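# Place two spoons parallel, aligned and close together

## Task

Set both spoons down on the table next to each other, separated by a few centimetres, both facing the same direction with their ends lined up, and finish with neither hand in contact with either spoon.

## Robot and tools

Robot: two arms, left_arm (on the +y side, base near (+0.011, +0.313, 0) m) and right_arm (base near (+0.022, -0.325, 0) m). Each ends in a five-finger hand: right_arm has a right hand, left_arm a mirrored left hand. A camera stand sits behind the arms. Loose objects may occasionally get nudged by the scene itself.

Frame: scene frame, origin at table-top height midway between the nominal bases; +x out over the table, +y toward left_arm, +z up. Arm names do not match image sides. Reported hand positions can be a few cm off, more at long reach.

Hand point: a point fixed to the palm, 0.05 m in front of it and 0.15 m from the wrist face along the fingers. Its +z runs along straight fingers, +y out of the palm, +x across the palm away from the thumb on the right hand (toward the thumb on the left hand). Straight fingers extend 0.06-0.07 m past the point, and their centre lines sit 0.06 m behind it along -y. A wrist bracket on the little-finger side can collide with things.

The 28-number row (used by execute_actions and move), each number in [-1, 1]: left_arm dx, dy, dz, rx, ry, rz; left hand thumb_turn, thumb_bend, index, middle, ring, little, force_limit, speed; then the same fourteen for right_arm and its hand. All 28 are always required, even for a single arm. The six pose numbers are an offset, not a pose: measured along scene-frame axes from that arm's Hand target as it stood when the action or move began (each row of an action counts from that same start, not from the prior row). Scale: 1.0 = 0.6 m for dx, dy, dz and 180 degrees for rx, ry, rz, which form one rotation vector turning about the Hand target position. Sending the same offset again moves further. All six zero re-requests the current Hand target. Orientation commands are clipped to within 40 degrees of the measured orientation each step.

Hand numbers are absolute targets, not offsets. thumb_turn: -1 beside the palm, +1 in front of it, opposite the fingers. thumb_bend and each finger: -1 straight, +1 fully bent. force_limit: -1 about 0 N up to +1 about 10 N at the fingertip (15 N for the two thumb motors). speed: -1 almost stopped, full from +0.48 up. For a soft grip close at speed -0.94 or below. With the thumb in front, the hand can grasp things about 0.035-0.065 m thick, or a handle down to about 0.025 m. A motor starts only when its target changes by 0.002 or more; a new force_limit or speed alone does not restart a stopped motor. To hold a grip, resend the identical eight numbers from the last executed row for that hand; to leave a hand untouched before any row has run, send its hand_measured plus hand_force_limit and hand_speed. Never let one hand squeeze the other's fingers.

Tools:
execute_actions(actions, cameras): actions is a list of actions, each a list of up to 15 rows at 1/30 s per step; a short action repeats its final row. An empty list returns camera images. cameras: names, ["all"], or [].
move(target, speed, blend, blocking, cameras): target is one row or up to 15 rows; every row is an offset from the same starting Hand targets. Straight-line paths, total time capped at 10 s. speed in m/s, 0.002 to 4.3, default 0.25 (rotation up to twice that in rad/s); one value or one per target. blend in metres rounds corners; 0 stops at each. blocking=false returns after about 0.5 s while motion continues. Paths do not avoid obstacles or the other arm; faster moves lag and overshoot more and hit harder. Do not route a hand close to its own base.
wait(seconds 0-10, cameras): holds commands; a running move continues.
stop(cameras): brakes a running move.
zoom_image(camera, region [x0, y0, x1, y1] pixels, at most 504x504): cameras cam_high, cam_low, cam_left_wrist, cam_right_wrist (all 672x504).
show_instructions(): shows reference images.
finished_scene(scene=1): ends irreversibly.

Results: per arm, end_effector_position (m) and end_effector_quat_wxyz in the scene frame, Hand target (last commanded pose after clipping; next offsets count from it), joint positions, velocities (may read "within noise"), torques. Hand fields hand_measured, hand_stopped_by (moving, target, force, stalled, fault), hand_load_n (fingertip N, positive pushing open; a lost grip shows as near 0), hand_force_limit, hand_speed, each in the six-motor order. move adds a "move:" line: done, off_target, moving, held or fault, plus limits such as paced or held. Done means within 10 mm and 2 degrees; neither done nor off_target reveals contact. Arms often rest 1-3 cm (up to 5 cm) short, usually low; a fresh command, or an offset for the gap, closes it. To release a push against something, command back past the hand point.

Avoid: dropping or flinging spoons, letting go while they move, fast impacts, hard presses on the table, collisions between arms (can fail the scene), anything leaving the table (fails), overloading fingers. Long stretched-out holds or pushing at unreachable poses heat motors; a MOTOR HOT line warns, and at 100 °C that arm drops and stops for 30-60 s. Thinking time lets the scene run on.

Each tool is called after "Request:" as name(argument=value, ...) on one line, values as JSON.

Reference images:

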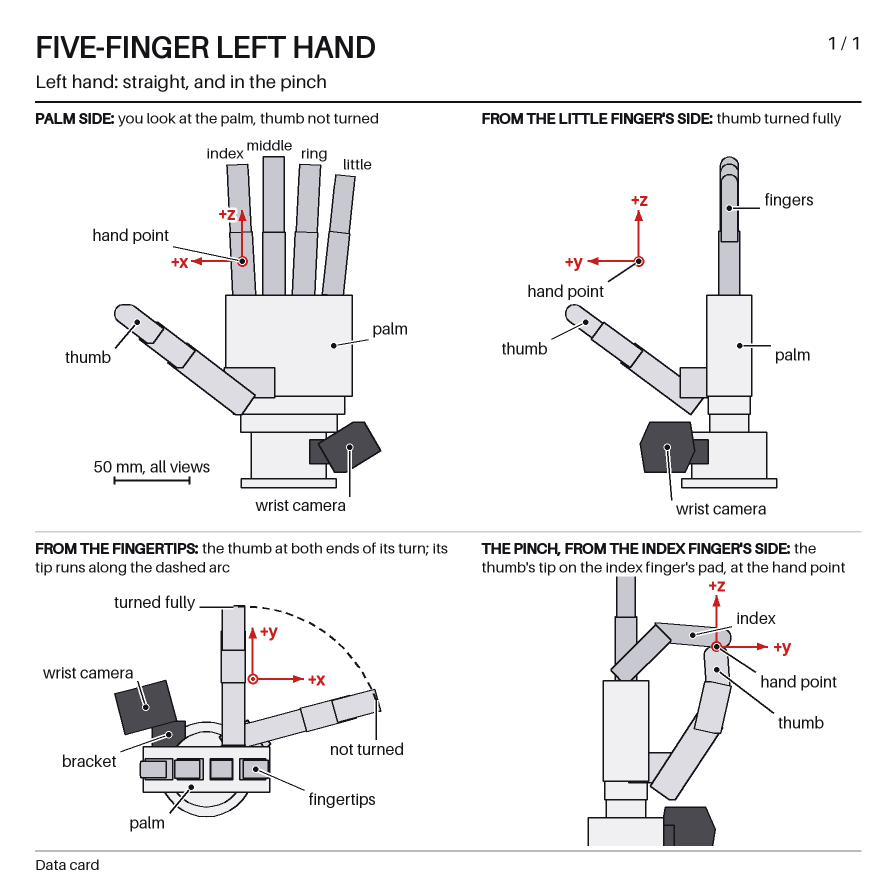

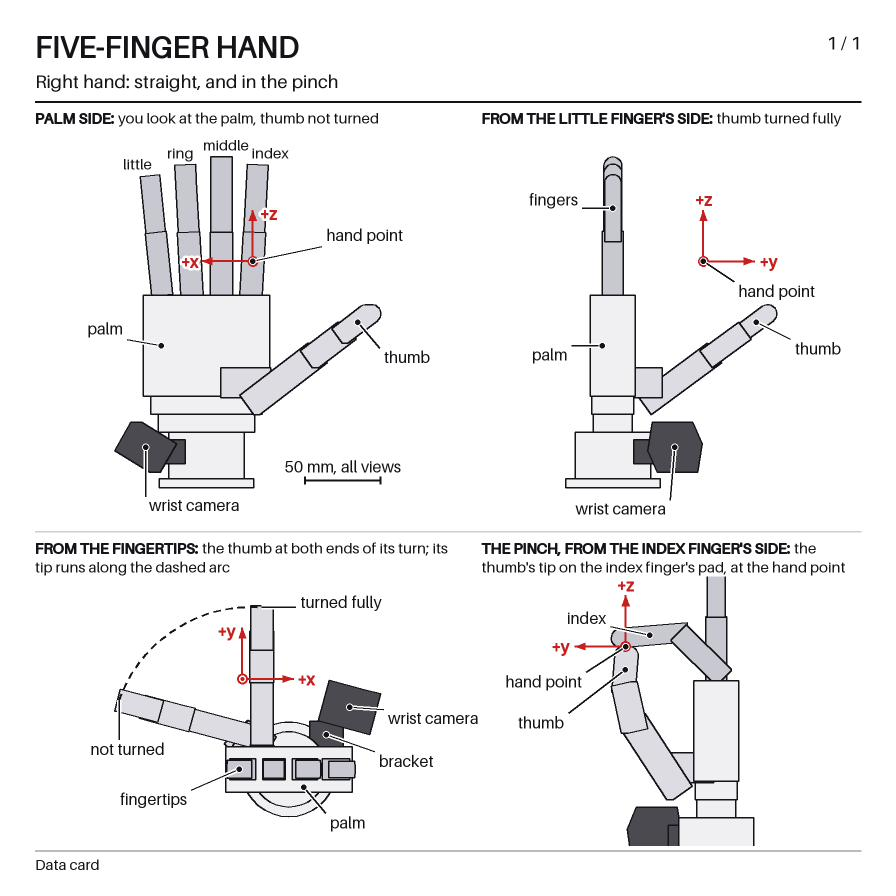

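## Session

Request:
execute_actions(actions=[])

Scene clock: 0.00 s.
left_arm: end_effector_position=(+0.1920, +0.2029, +0.1657) hand_measured=(-1.000, -1.000, -1.000, -1.000, -1.000, -1.000) hand_load_n=(+0.0, +0.0, +0.0, -0.5, +0.0, +0.0) hand_stopped_by=(target, target, target, target, target, target) hand_force_limit=0.00 hand_speed=-0.80 end_effector_quat_wxyz=(-0.020, +0.281, +0.959, -0.037) | right_arm: end_effector_position=(+0.6782, -0.1421, +0.1457) hand_measured=(-1.000, -1.000, -1.000, -1.000, -1.000, -1.000) hand_load_n=(+0.0, +0.0, +0.0, +0.0, +0.0, +0.0) hand_stopped_by=(target, target, target, target, target, target) hand_force_limit=0.00 hand_speed=-0.80 end_effector_quat_wxyz=(+0.509, -0.528, +0.379, -0.564)
Joint positions: left_arm=[-0.716 0.988 0.866 -1.453 0.084 1.413] | right_arm=[0.269 1.828 0.877 1.11 0.192 -0.245]
Joint velocities: within noise
Joint torques (N m): no reading
Heat: left arm: hottest wrist pitch 29 °C; right arm: hottest waist 30 °C.
Hand target: left_arm +0.1971, +0.1984, +0.1728; -0.010, +0.282, +0.959, -0.042 | right_arm +0.6843, -0.1402, +0.1585; +0.516, -0.518, +0.375, -0.570

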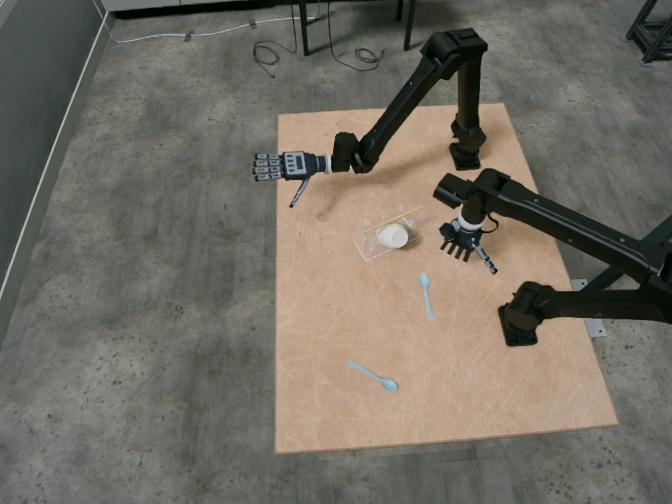

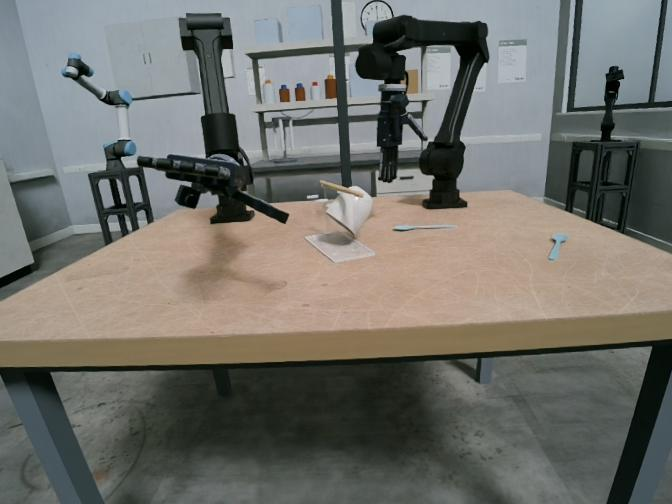

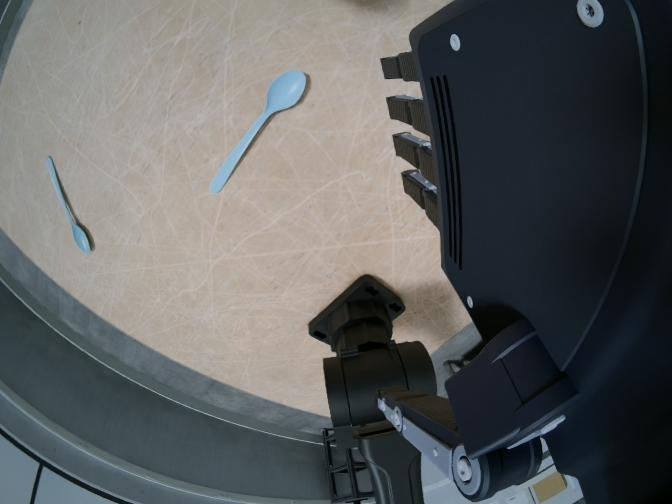

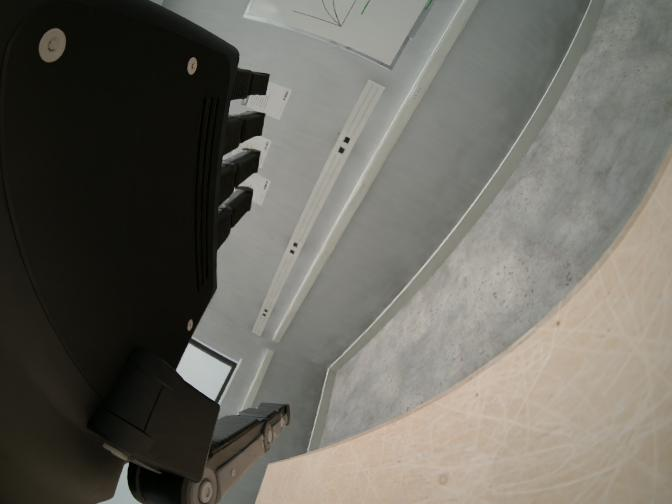

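Request:
zoom_image(camera="cam_high", region=[330, 190, 530, 410])

Request:
zoom_image(camera="cam_left_wrist", region=[0, 20, 420, 335])

Request:
zoom_image(camera="cam_low", region=[280, 160, 620, 300])

Scaled by 2.291.

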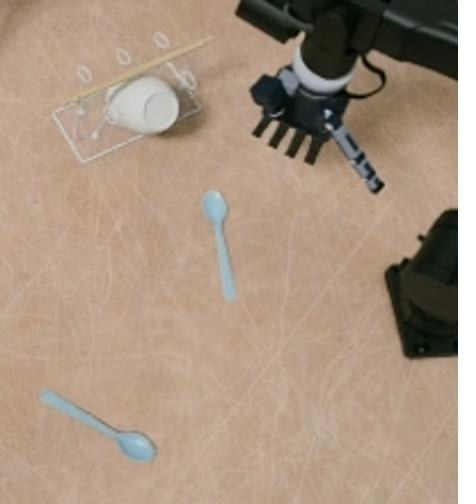

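Scaled by 1.200 from the camera's 672x504 image, which has a finer 960x720 frame.

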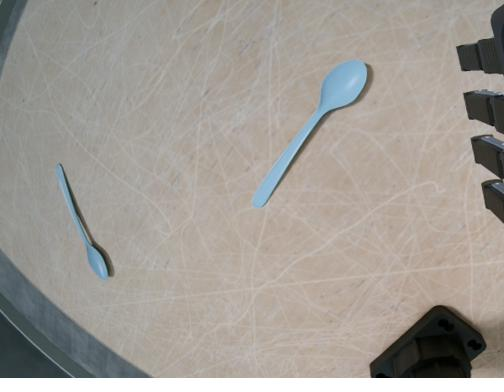

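Scaled by 1.482.

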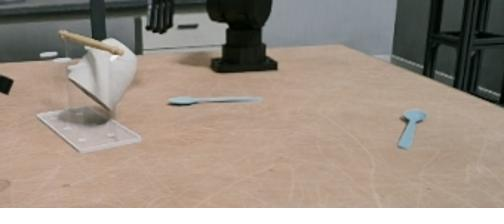

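Request:
move(target=[0.293,0.560,-0.03,0,0,0,-1,-1,1,1,1,-1,0,0,0,0,0,0,0,0,-1,-1,-1,-1,-1,-1,0,-0.8], speed=0.25, cameras=["all"])

Scene clock: 8.77 s.
left_arm: end_effector_position=(+0.3597, +0.5272, +0.1441) hand_measured=(-1.000, -1.000, +1.000, +1.000, +1.000, -1.000) hand_load_n=(+0.0, +0.0, +0.0, +0.0, +0.0, +0.0) hand_stopped_by=(target, target, target, target, target, target) hand_force_limit=0.00 hand_speed=0.00 end_effector_quat_wxyz=(-0.068, +0.100, +0.992, +0.037) | right_arm: end_effector_position=(+0.6782, -0.1421, +0.1457) hand_measured=(-1.000, -1.000, -1.000, -1.000, -1.000, -1.000) hand_load_n=(+0.0, +0.0, +0.0, +0.0, +0.0, +0.0) hand_stopped_by=(target, target, target, target, target, target) hand_force_limit=0.00 hand_speed=-0.80 end_effector_quat_wxyz=(+0.509, -0.528, +0.379, -0.564)
Joint positions: left_arm=[0.34 1.478 1.18 -1.366 -0.123 2.094] | right_arm=[0.269 1.828 0.877 1.11 0.192 -0.245]
Joint torques (N m): left_arm=[-1.26 -7.59 12.7 -0.57 -0.06 0.08] | right_arm=[1.49 -13.68 8.17 2.44 -0.04 -0.05]
Heat: left arm: hottest wrist pitch 29 °C; right arm: hottest waist 30 °C.
Hand target: left_arm +0.3728, +0.5345, +0.1548; -0.010, +0.281, +0.959, -0.041 | right_arm +0.6843, -0.1402, +0.1585; +0.516, -0.518, +0.375, -0.570
Off the commanded pose: left_arm 0.018 m, 24 deg | right_arm 0.014 m, 2 deg.
joint sent to its limit (left arm) — joint 6 (wrist roll), upper limit. The joint targets are off in orientation, not in position.
move: off_target (left_arm, right_arm)
camera_calibration:
cam_left_wrist: T_world_to_cam=[[-0.443469, -0.895931, 0.0253377, 0.621085], [-0.665836, 0.348237, 0.659843, -0.0403917], [-0.599998, 0.275749, -0.750976, 0.290043], [0, 0, 0, 1]] pos_world=[0.422563, 0.490536, 0.228731]

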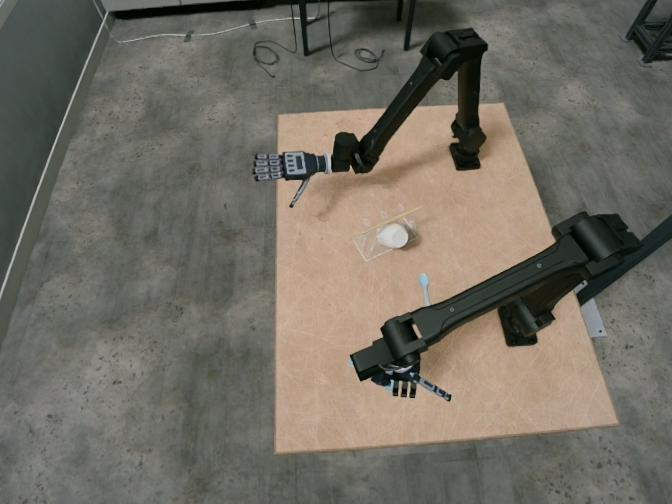

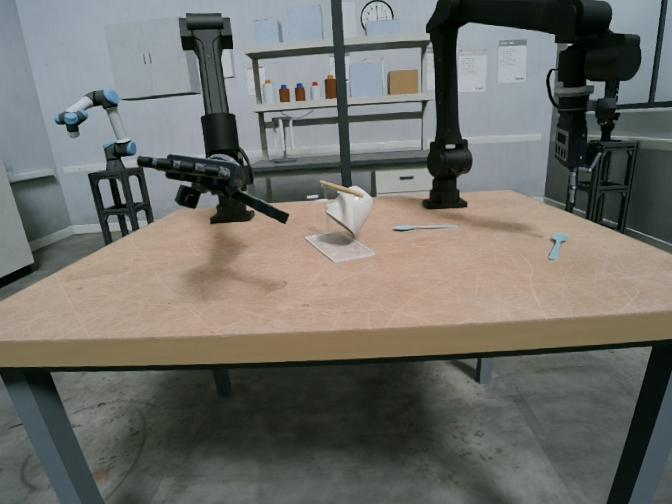

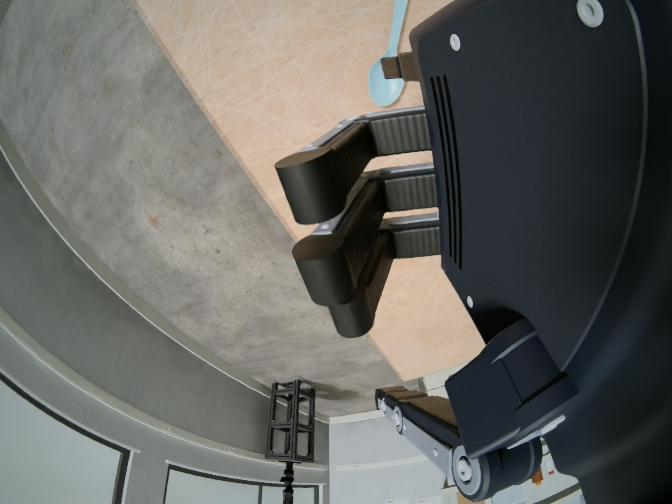

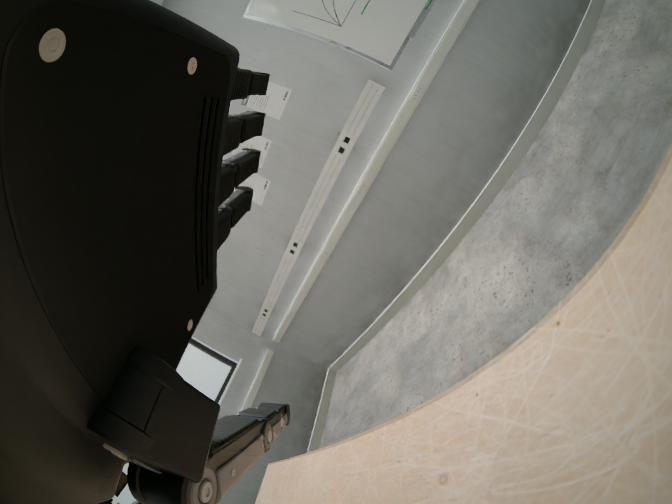

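Request:
zoom_image(camera="cam_left_wrist", region=[320, 0, 480, 120])

Scaled by 3.150 from the camera's 672x504 image, which has a finer 960x720 frame.

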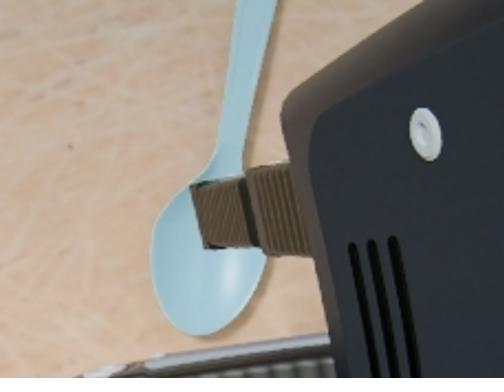

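Request:
move(target=[-0.068,-0.0275,-0.073,0.026,-0.006,0.181,-1,-1,1,1,1,-1,0,0,0,0,0,0,0,0,-1,-1,-1,-1,-1,-1,0,-0.8], speed=0.2, cameras=["cam_left_wrist","cam_low"])

Scene clock: 11.53 s.
left_arm: end_effector_position=(+0.3331, +0.5138, +0.1060) hand_measured=(-1.000, -1.000, +1.000, +1.000, +1.000, -1.000) hand_load_n=(+0.0, +0.0, +0.0, +0.0, +0.0, +0.0) hand_stopped_by=(target, target, target, target, target, target) hand_force_limit=0.00 hand_speed=0.00 end_effector_quat_wxyz=(-0.012, +0.013, +1.000, -0.005) | right_arm: end_effector_position=(+0.6782, -0.1421, +0.1457) hand_measured=(-1.000, -1.000, -1.000, -1.000, -1.000, -1.000) hand_load_n=(+0.0, +0.0, +0.0, +0.0, +0.0, +0.0) hand_stopped_by=(target, target, target, target, target, target) hand_force_limit=0.00 hand_speed=-0.80 end_effector_quat_wxyz=(+0.509, -0.528, +0.379, -0.564)
Joint positions: left_arm=[0.392 1.414 1.035 -1.218 0 1.975] | right_arm=[0.269 1.828 0.877 1.11 0.192 -0.245]
Joint torques (N m): left_arm=[-0.62 -8.64 8.57 0.29 0.04 -0.08] | right_arm=[1.49 -13.68 8.17 2.44 -0.04 -0.05]
Heat: left arm: hottest wrist pitch 29 °C; right arm: hottest waist 30 °C.
Hand target: left_arm +0.3320, +0.5180, +0.1110; -0.001, +0.001, +1.000, -0.001 | right_arm +0.6843, -0.1402, +0.1585; +0.516, -0.518, +0.375, -0.570
Off the commanded pose: left_arm 0.007 m, 2 deg | right_arm 0.014 m, 2 deg.
move: off_target (right_arm)
camera_calibration:
cam_left_wrist: T_world_to_cam=[[-0.283269, -0.957049, 0.0617757, 0.572342], [-0.78839, 0.269058, 0.553216, 0.0645865], [-0.546076, 0.108006, -0.830744, 0.325855], [0, 0, 0, 1]] pos_world=[0.390988, 0.495188, 0.199615]
Images, in order (width x height): cam_low 672x504, cam_left_wrist 672x504.

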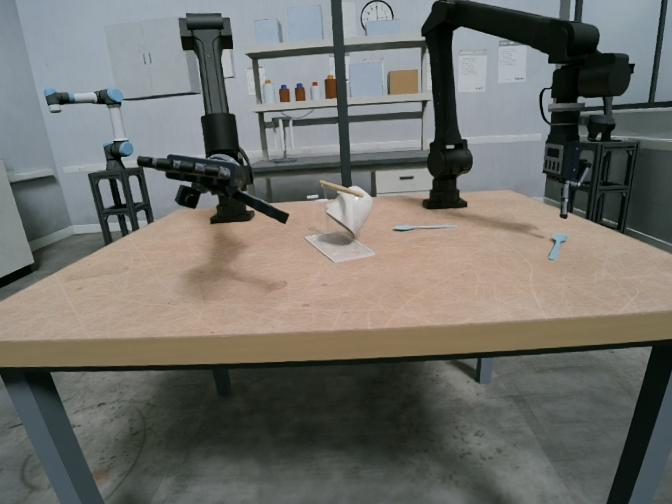

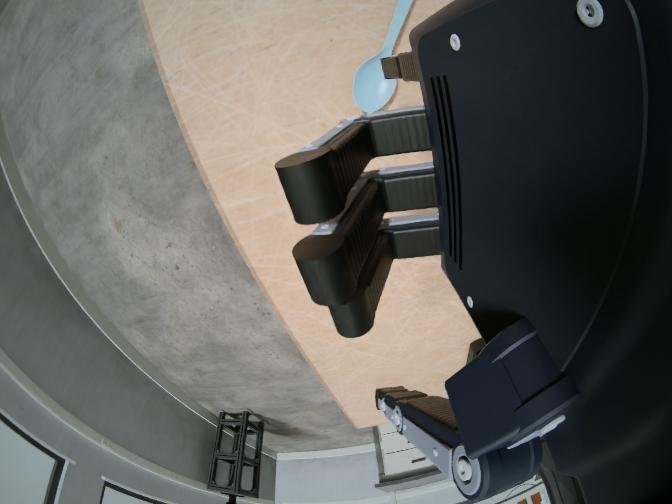

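Request:
move(target=[-0.02,-0.0033,-0.052,0,0,0,-1,-1,1,1,1,-1,0,0,0,0,0,0,0,0,-1,-1,-1,-1,-1,-1,0,-0.8], speed=0.1, cameras=["cam_left_wrist","cam_low"])

Request:
zoom_image(camera="cam_left_wrist", region=[320, 0, 480, 120])

Request:
zoom_image(camera="cam_low", region=[500, 170, 620, 290])

Scene clock: 12.90 s.
left_arm: end_effector_position=(+0.3209, +0.5107, +0.0767) hand_measured=(-1.000, -1.000, +1.000, +1.000, +1.000, -1.000) hand_load_n=(+0.0, +0.0, +0.0, +0.0, +0.0, +0.0) hand_stopped_by=(target, target, target, target, target, target) hand_force_limit=0.00 hand_speed=0.00 end_effector_quat_wxyz=(-0.010, +0.010, +1.000, -0.004) | right_arm: end_effector_position=(+0.6782, -0.1421, +0.1457) hand_measured=(-1.000, -1.000, -1.000, -1.000, -1.000, -1.000) hand_load_n=(+0.0, +0.0, +0.0, +0.0, +0.0, +0.0) hand_stopped_by=(target, target, target, target, target, target) hand_force_limit=0.00 hand_speed=-0.80 end_effector_quat_wxyz=(+0.509, -0.528, +0.379, -0.564)
Joint positions: left_arm=[0.396 1.413 0.95 -1.129 0 1.975] | right_arm=[0.269 1.828 0.877 1.11 0.192 -0.245]
Joint torques (N m): left_arm=[-0.21 -8.06 8.36 0.35 0.02 -0.03] | right_arm=[1.49 -13.68 8.17 2.44 -0.04 -0.05]
Heat: left arm: hottest wrist pitch 29 °C; right arm: hottest waist 30 °C.
Hand target: left_arm +0.3200, +0.5161, +0.0798; -0.001, +0.001, +1.000, -0.001 | right_arm +0.6843, -0.1402, +0.1585; +0.516, -0.518, +0.375, -0.570
Off the commanded pose: left_arm 0.006 m, 1 deg | right_arm 0.014 m, 2 deg.
move: off_target (right_arm)
camera_calibration:
cam_left_wrist: T_world_to_cam=[[-0.278746, -0.958572, 0.058663, 0.56728], [-0.792275, 0.264051, 0.550071, 0.0760333], [-0.542772, 0.106853, -0.833055, 0.294843], [0, 0, 0, 1]] pos_world=[0.378399, 0.492197, 0.170519]
Images, in order (width x height): cam_low 672x504, cam_left_wrist 672x504.

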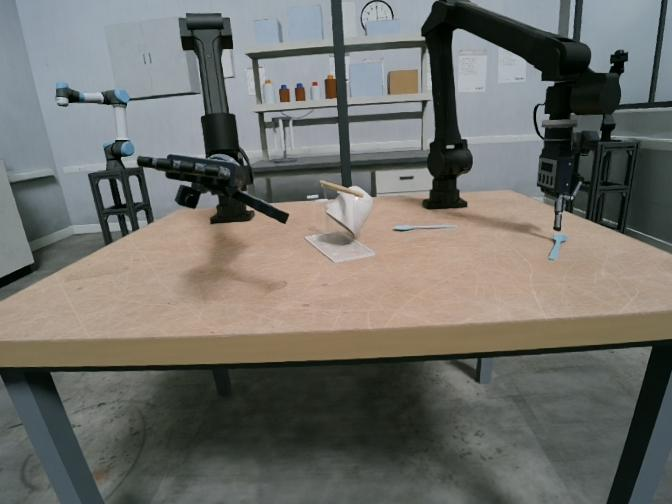

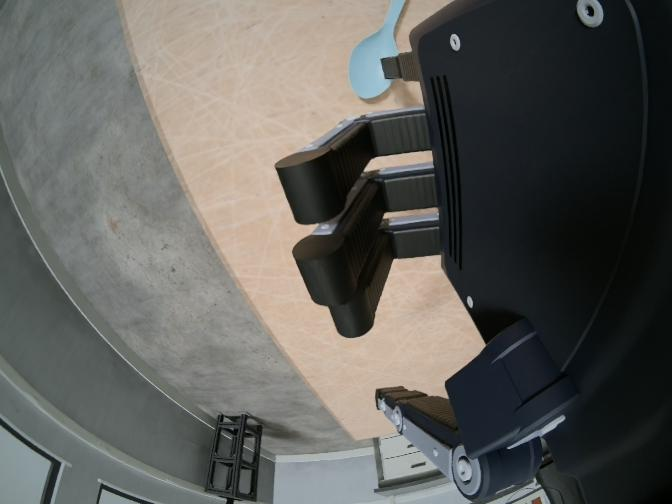

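Scaled by 3.150 from the camera's 672x504 image, which has a finer 960x720 frame.

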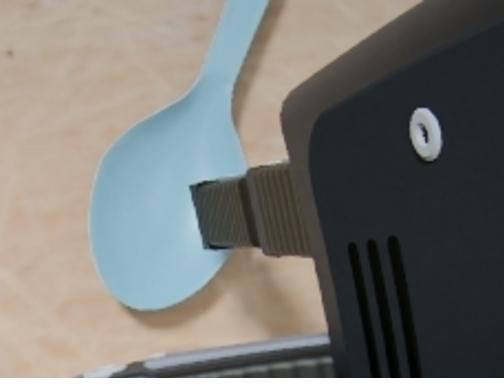

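Scaled by 4.200.

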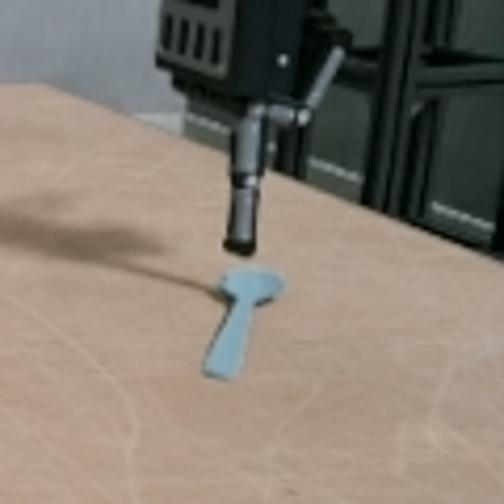

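Request:
move(target=[0.002,0.003,-0.018,0,0,0,-1,-1,1,1,1,-1,0,0,0,0,0,0,0,0,-1,-1,-1,-1,-1,-1,0,-0.8], speed=0.05, cameras=["cam_left_wrist","cam_low"])

Request:
zoom_image(camera="cam_left_wrist", region=[320, 0, 480, 120])

Request:
zoom_image(camera="cam_low", region=[500, 170, 620, 290])

Scene clock: 14.20 s.
left_arm: end_effector_position=(+0.3239, +0.5131, +0.0730) hand_measured=(-1.000, -1.000, +1.000, +1.000, +1.000, -1.000) hand_load_n=(+0.0, +0.0, +0.0, +0.0, +0.0, +0.0) hand_stopped_by=(target, target, target, target, target, target) hand_force_limit=0.00 hand_speed=0.00 end_effector_quat_wxyz=(+0.000, +0.009, +1.000, +0.000) | right_arm: end_effector_position=(+0.6782, -0.1421, +0.1457) hand_measured=(-1.000, -1.000, -1.000, -1.000, -1.000, -1.000) hand_load_n=(+0.0, +0.0, +0.0, +0.0, +0.0, +0.0) hand_stopped_by=(target, target, target, target, target, target) hand_force_limit=0.00 hand_speed=-0.80 end_effector_quat_wxyz=(+0.509, -0.528, +0.379, -0.564)
Joint positions: left_arm=[0.399 1.413 0.94 -1.097 0 1.975] | right_arm=[0.269 1.828 0.877 1.11 0.192 -0.245]
Joint torques (N m): left_arm=[-0.38 -6.71 8.13 0.36 0.03 0.01] | right_arm=[1.49 -13.68 8.17 2.44 -0.05 -0.05]
Heat: left arm: hottest wrist pitch 29 °C; right arm: hottest waist 30 °C.
Hand target: left_arm +0.3212, +0.5179, +0.0689; -0.001, +0.001, +1.000, -0.001 | right_arm +0.6843, -0.1402, +0.1585; +0.516, -0.518, +0.375, -0.570
Off the commanded pose: left_arm 0.007 m, 1 deg | right_arm 0.014 m, 2 deg.
move: off_target (right_arm)
camera_calibration:
cam_left_wrist: T_world_to_cam=[[-0.276861, -0.959826, 0.0456299, 0.571612], [-0.803635, 0.257318, 0.536618, 0.0879017], [-0.526801, 0.111899, -0.842591, 0.286127], [0, 0, 0, 1]] pos_world=[0.37963, 0.494012, 0.167836]
Images, in order (width x height): cam_low 672x504, cam_left_wrist 672x504.

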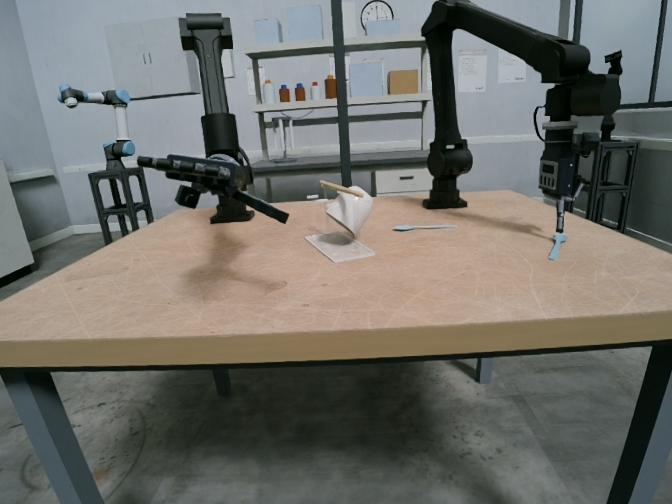

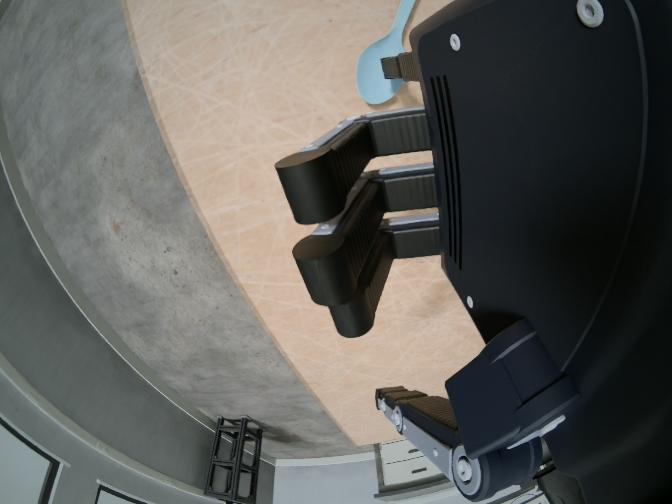

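Scaled by 3.150 from the camera's 672x504 image, which has a finer 960x720 frame.

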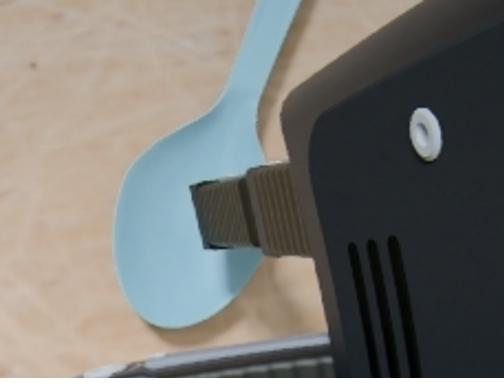

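Scaled by 4.200.

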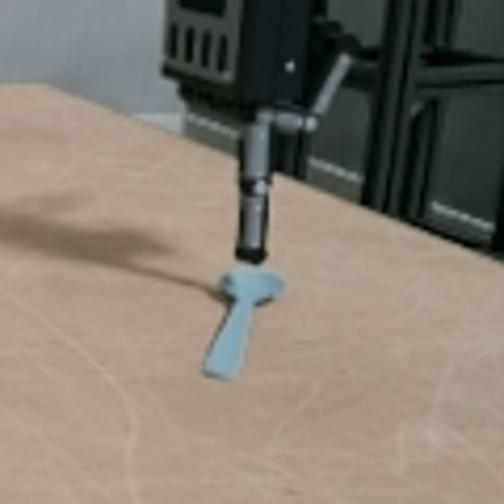

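Request:
move(target=[-0.006,0,-0.017,0,0,0,-1,-1,1,1,1,-1,0,0,0,0,0,0,0,0,-1,-1,-1,-1,-1,-1,0,-0.8], speed=0.05, cameras=["cam_left_wrist","cam_low"])

Request:
zoom_image(camera="cam_left_wrist", region=[320, 0, 480, 120])

Request:
zoom_image(camera="cam_low", region=[500, 170, 620, 290])

Scene clock: 15.33 s.
left_arm: end_effector_position=(+0.3202, +0.5131, +0.0646) hand_measured=(-1.000, -1.000, +1.000, +1.000, +1.000, -1.000) hand_load_n=(+0.0, +0.0, +0.0, +0.0, +0.0, +0.0) hand_stopped_by=(target, target, target, target, target, target) hand_force_limit=0.00 hand_speed=0.00 end_effector_quat_wxyz=(+0.002, +0.007, +1.000, +0.001) | right_arm: end_effector_position=(+0.6782, -0.1421, +0.1457) hand_measured=(-1.000, -1.000, -1.000, -1.000, -1.000, -1.000) hand_load_n=(-0.5, +0.0, +0.0, +0.0, +0.0, +0.0) hand_stopped_by=(target, target, target, target, target, target) hand_force_limit=0.00 hand_speed=-0.80 end_effector_quat_wxyz=(+0.509, -0.528, +0.379, -0.564)
Joint positions: left_arm=[0.403 1.413 0.915 -1.068 0 1.975] | right_arm=[0.269 1.828 0.877 1.11 0.192 -0.245]
Joint torques (N m): left_arm=[-0.32 -6.18 8.03 0.4 0.04 0.04] | right_arm=[1.55 -13.68 8.17 2.44 -0.04 -0.05]
Heat: left arm: hottest wrist pitch 29 °C; right arm: hottest waist 30 °C.
Hand target: left_arm +0.3176, +0.5178, +0.0587; -0.001, +0.001, +1.000, -0.001 | right_arm +0.6843, -0.1402, +0.1585; +0.516, -0.518, +0.375, -0.570
Off the commanded pose: left_arm 0.008 m, 1 deg | right_arm 0.014 m, 2 deg.
move: off_target (right_arm)
camera_calibration:
cam_left_wrist: T_world_to_cam=[[-0.273446, -0.960942, 0.0426356, 0.570731], [-0.80703, 0.253315, 0.533417, 0.0928296], [-0.523383, 0.111452, -0.844777, 0.276393], [0, 0, 0, 1]] pos_world=[0.37564, 0.494119, 0.15964]
Images, in order (width x height): cam_low 672x504, cam_left_wrist 672x504.

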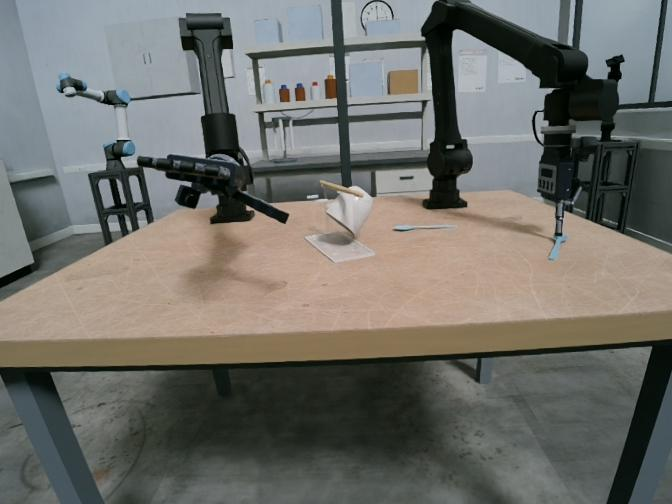

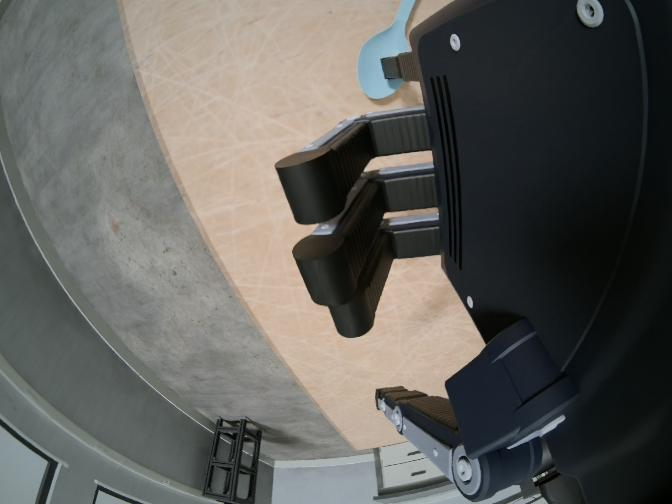

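Scaled by 3.150 from the camera's 672x504 image, which has a finer 960x720 frame.

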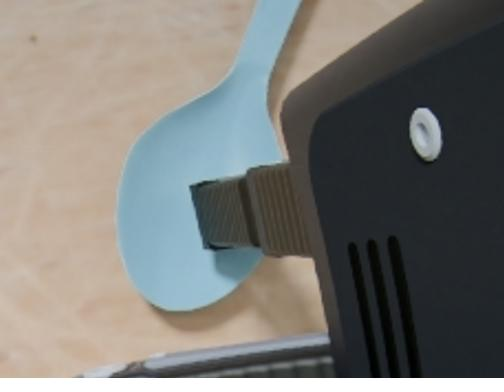

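Scaled by 4.200.

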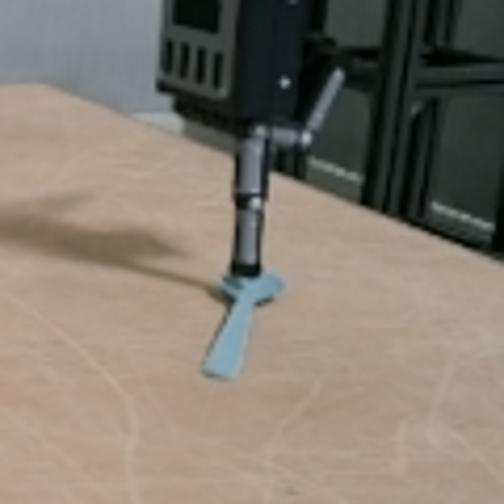

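Request:
move(target=[-0.1,-0.05,0,0,0,0,-1,-1,1,1,1,-1,0,0,0,0,0,0,0,0,-1,-1,-1,-1,-1,-1,0,-0.8], speed=0.06, cameras=["cam_left_wrist","cam_high"])

Request:
zoom_image(camera="cam_left_wrist", region=[320, 0, 480, 120])

Scene clock: 17.17 s.
left_arm: end_effector_position=(+0.2620, +0.4887, +0.0578) hand_measured=(-1.000, -1.000, +1.000, +1.000, +1.000, -1.000) hand_load_n=(+0.0, +0.0, +0.0, +0.0, +0.0, +0.0) hand_stopped_by=(target, target, target, target, target, target) hand_force_limit=0.00 hand_speed=0.00 end_effector_quat_wxyz=(+0.001, +0.007, +1.000, -0.001) | right_arm: end_effector_position=(+0.6782, -0.1421, +0.1457) hand_measured=(-1.000, -1.000, -1.000, -1.000, -1.000, -1.000) hand_load_n=(+0.0, +0.0, +0.0, +0.0, +0.0, +0.0) hand_stopped_by=(target, target, target, target, target, target) hand_force_limit=0.00 hand_speed=-0.80 end_effector_quat_wxyz=(+0.509, -0.528, +0.379, -0.564)
Joint positions: left_arm=[0.403 1.256 0.748 -1.063 0.002 1.975] | right_arm=[0.269 1.828 0.877 1.11 0.192 -0.245]
Joint torques (N m): left_arm=[-1.38 -5.66 7.79 -0.36 -0.04 -0.09] | right_arm=[1.49 -13.68 8.17 2.44 -0.04 -0.05]
Heat: left arm: hottest wrist pitch 29 °C; right arm: hottest waist 30 °C.
Hand target: left_arm +0.2576, +0.4878, +0.0587; -0.001, +0.001, +1.000, -0.001 | right_arm +0.6843, -0.1402, +0.1585; +0.516, -0.518, +0.375, -0.570
Off the commanded pose: left_arm 0.005 m, 1 deg | right_arm 0.014 m, 2 deg.
move: off_target (right_arm)
camera_calibration:
cam_left_wrist: T_world_to_cam=[[-0.273246, -0.960797, 0.0469694, 0.531238], [-0.805164, 0.255156, 0.535356, 0.0541854], [-0.526353, 0.108466, -0.84332, 0.244983], [0, 0, 0, 1]] pos_world=[0.317734, 0.470014, 0.152639]
Images, in order (width x height): cam_high 672x504, cam_left_wrist 672x504.

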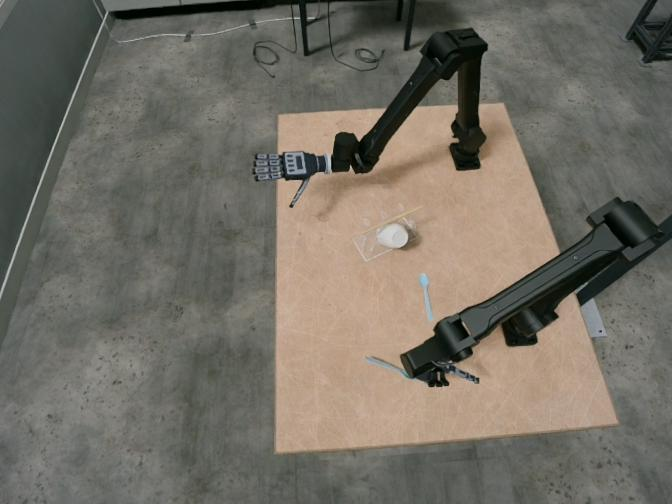

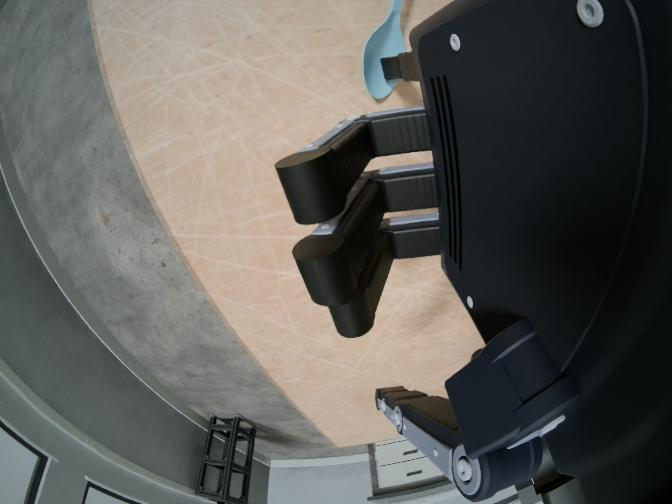

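Scaled by 3.150 from the camera's 672x504 image, which has a finer 960x720 frame.

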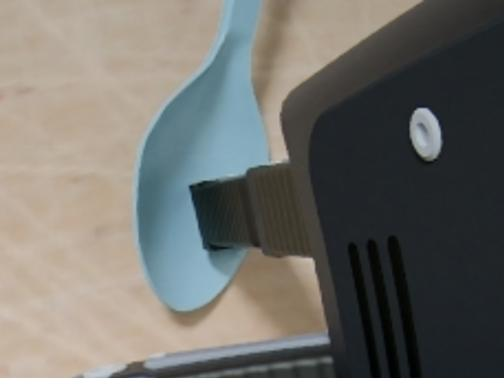

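Request:
move(target=[[-0.043,-0.082,0,0,0,0,-1,-1,1,1,1,-1,0,0,0,0,0,0,0,0,-1,-1,-1,-1,-1,-1,0,-0.8],[-0.048,-0.165,0,0,0,0,-1,-1,1,1,1,-1,0,0,0,0,0,0,0,0,-1,-1,-1,-1,-1,-1,0,-0.8]], speed=0.06, blend=0.015, cameras=["cam_left_wrist","cam_high"])

Request:
zoom_image(camera="cam_left_wrist", region=[320, 0, 480, 120])

Scene clock: 20.13 s.
left_arm: end_effector_position=(+0.2320, +0.3923, +0.0577) hand_measured=(-1.000, -1.000, +1.000, +1.000, +1.000, -1.000) hand_load_n=(+0.0, -0.5, +0.0, +0.0, +0.0, +0.0) hand_stopped_by=(target, target, target, target, target, target) hand_force_limit=0.00 hand_speed=0.00 end_effector_quat_wxyz=(+0.000, +0.000, +1.000, -0.001) | right_arm: end_effector_position=(+0.6782, -0.1421, +0.1457) hand_measured=(-1.000, -1.000, -1.000, -1.000, -1.000, -1.000) hand_load_n=(-0.5, +0.0, +0.0, +0.0, +0.0, +0.0) hand_stopped_by=(target, target, target, target, target, target) hand_force_limit=0.00 hand_speed=-0.80 end_effector_quat_wxyz=(+0.509, -0.528, +0.379, -0.564)
Joint positions: left_arm=[0.09 1.104 0.633 -1.101 0.002 1.649] | right_arm=[0.269 1.828 0.877 1.11 0.192 -0.245]
Joint torques (N m): left_arm=[-2.73 -4.13 7.92 -0.35 -0.03 -0.11] | right_arm=[1.55 -13.68 8.17 2.44 -0.04 -0.04]
Heat: left arm: hottest elbow 29 °C; right arm: hottest waist 30 °C.
Hand target: left_arm +0.2289, +0.3888, +0.0588; +0.000, +0.001, +1.000, -0.001 | right_arm +0.6843, -0.1402, +0.1585; +0.516, -0.518, +0.375, -0.570
Off the commanded pose: left_arm 0.005 m, 0 deg | right_arm 0.014 m, 2 deg.
move: off_target (right_arm)
camera_calibration:
cam_left_wrist: T_world_to_cam=[[-0.26068, -0.964207, 0.0484867, 0.428871], [-0.807106, 0.245214, 0.537076, 0.0589311], [-0.529742, 0.100871, -0.842139, 0.243287], [0, 0, 0, 1]] pos_world=[0.288241, 0.374529, 0.152436]
Images, in order (width x height): cam_high 672x504, cam_left_wrist 672x504.

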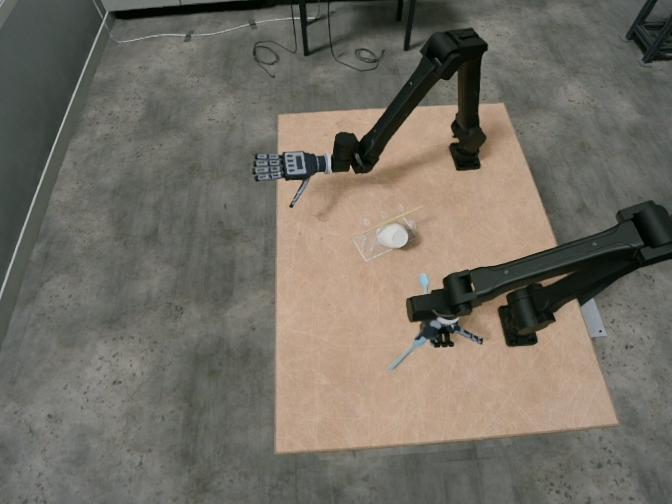

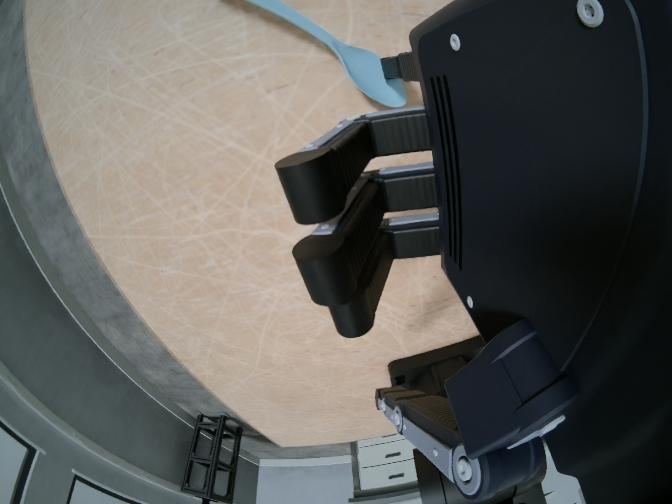

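Scaled by 3.150 from the camera's 672x504 image, which has a finer 960x720 frame.

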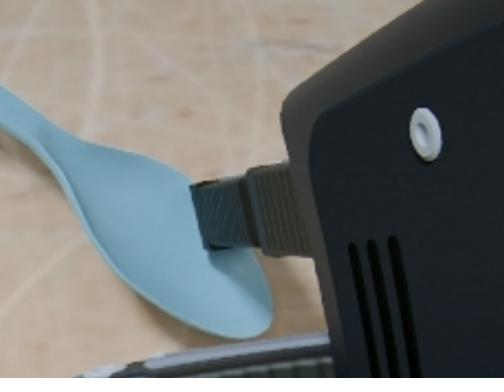

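Request:
move(target=[[0.01,-0.18,0,0,0,0,-1,-1,1,1,1,-1,0,0,0,0,0,0,0,0,-1,-1,-1,-1,-1,-1,0,-0.8]], speed=0.06, cameras=["cam_left_wrist","cam_high"])

Request:
zoom_image(camera="cam_left_wrist", region=[0, 0, 480, 360])

Request:
zoom_image(camera="cam_high", region=[360, 230, 500, 370])

Scene clock: 22.90 s.
left_arm: end_effector_position=(+0.2262, +0.2884, +0.0572) hand_measured=(-1.000, -1.000, +1.000, +1.000, +1.000, -1.000) hand_load_n=(+0.0, +0.0, +0.0, +0.0, +0.0, -0.5) hand_stopped_by=(target, target, target, target, target, target) hand_force_limit=0.00 hand_speed=0.00 end_effector_quat_wxyz=(-0.002, -0.002, +1.000, +0.000) | right_arm: end_effector_position=(+0.6782, -0.1421, +0.1457) hand_measured=(-1.000, -1.000, -1.000, -1.000, -1.000, -1.000) hand_load_n=(+0.0, +0.0, +0.0, +0.0, +0.0, +0.0) hand_stopped_by=(target, target, target, target, target, target) hand_force_limit=0.00 hand_speed=-0.80 end_effector_quat_wxyz=(+0.509, -0.528, +0.379, -0.564)
Joint positions: left_arm=[-0.318 1.133 0.651 -1.093 0.001 1.237] | right_arm=[0.269 1.828 0.877 1.11 0.192 -0.245]
Joint torques (N m): left_arm=[-3.02 -1.9 10.51 0.21 0.06 -0.09] | right_arm=[1.49 -13.74 8.16 2.44 -0.04 -0.05]
Heat: left arm: hottest elbow 29 °C; right arm: hottest waist 30 °C.
Hand target: left_arm +0.2348, +0.2807, +0.0587; -0.001, +0.001, +1.000, -0.001 | right_arm +0.6843, -0.1402, +0.1585; +0.516, -0.518, +0.375, -0.570
Off the commanded pose: left_arm 0.012 m, 0 deg | right_arm 0.014 m, 2 deg.
move: off_target (left_arm, right_arm)
camera_calibration:
cam_left_wrist: T_world_to_cam=[[-0.257243, -0.965234, 0.0463535, 0.326832], [-0.806234, 0.240818, 0.540364, 0.0808138], [-0.532741, 0.101633, -0.840153, 0.250608], [0, 0, 0, 1]] pos_world=[0.282739, 0.270538, 0.15173]
Images, in order (width x height): cam_high 672x504, cam_left_wrist 672x504.

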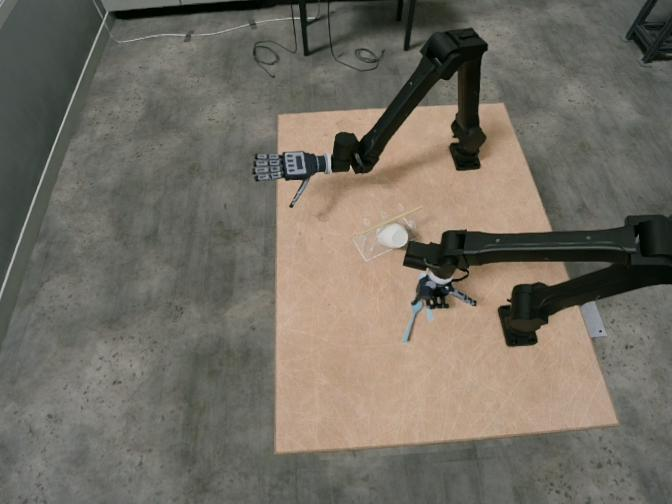

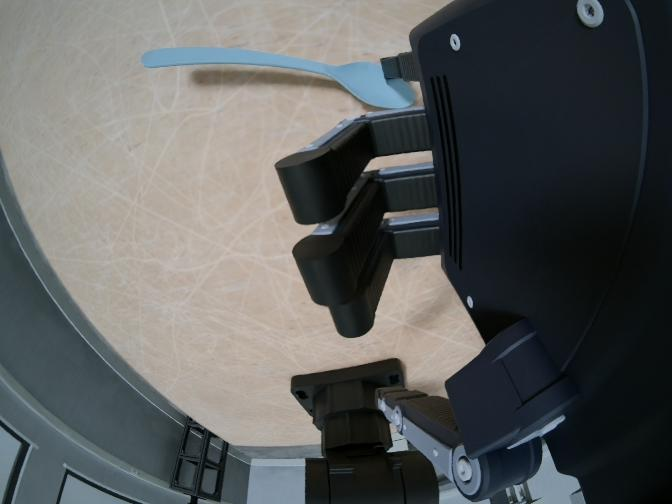

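Scaled by 1.050 from the camera's 672x504 image, which has a finer 960x720 frame.

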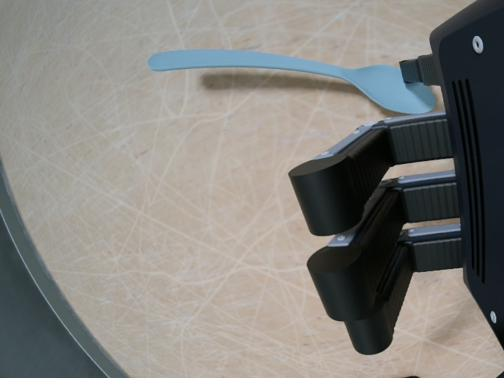

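Scaled by 3.600.

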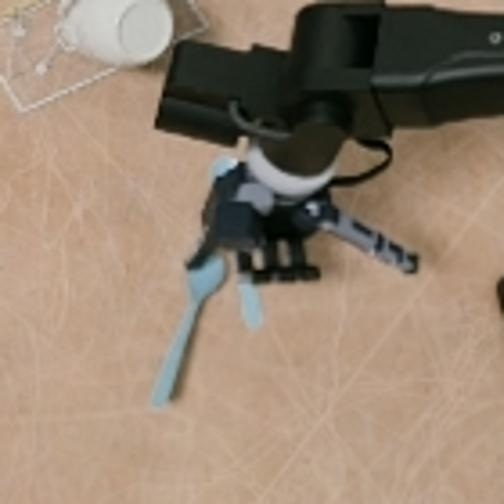

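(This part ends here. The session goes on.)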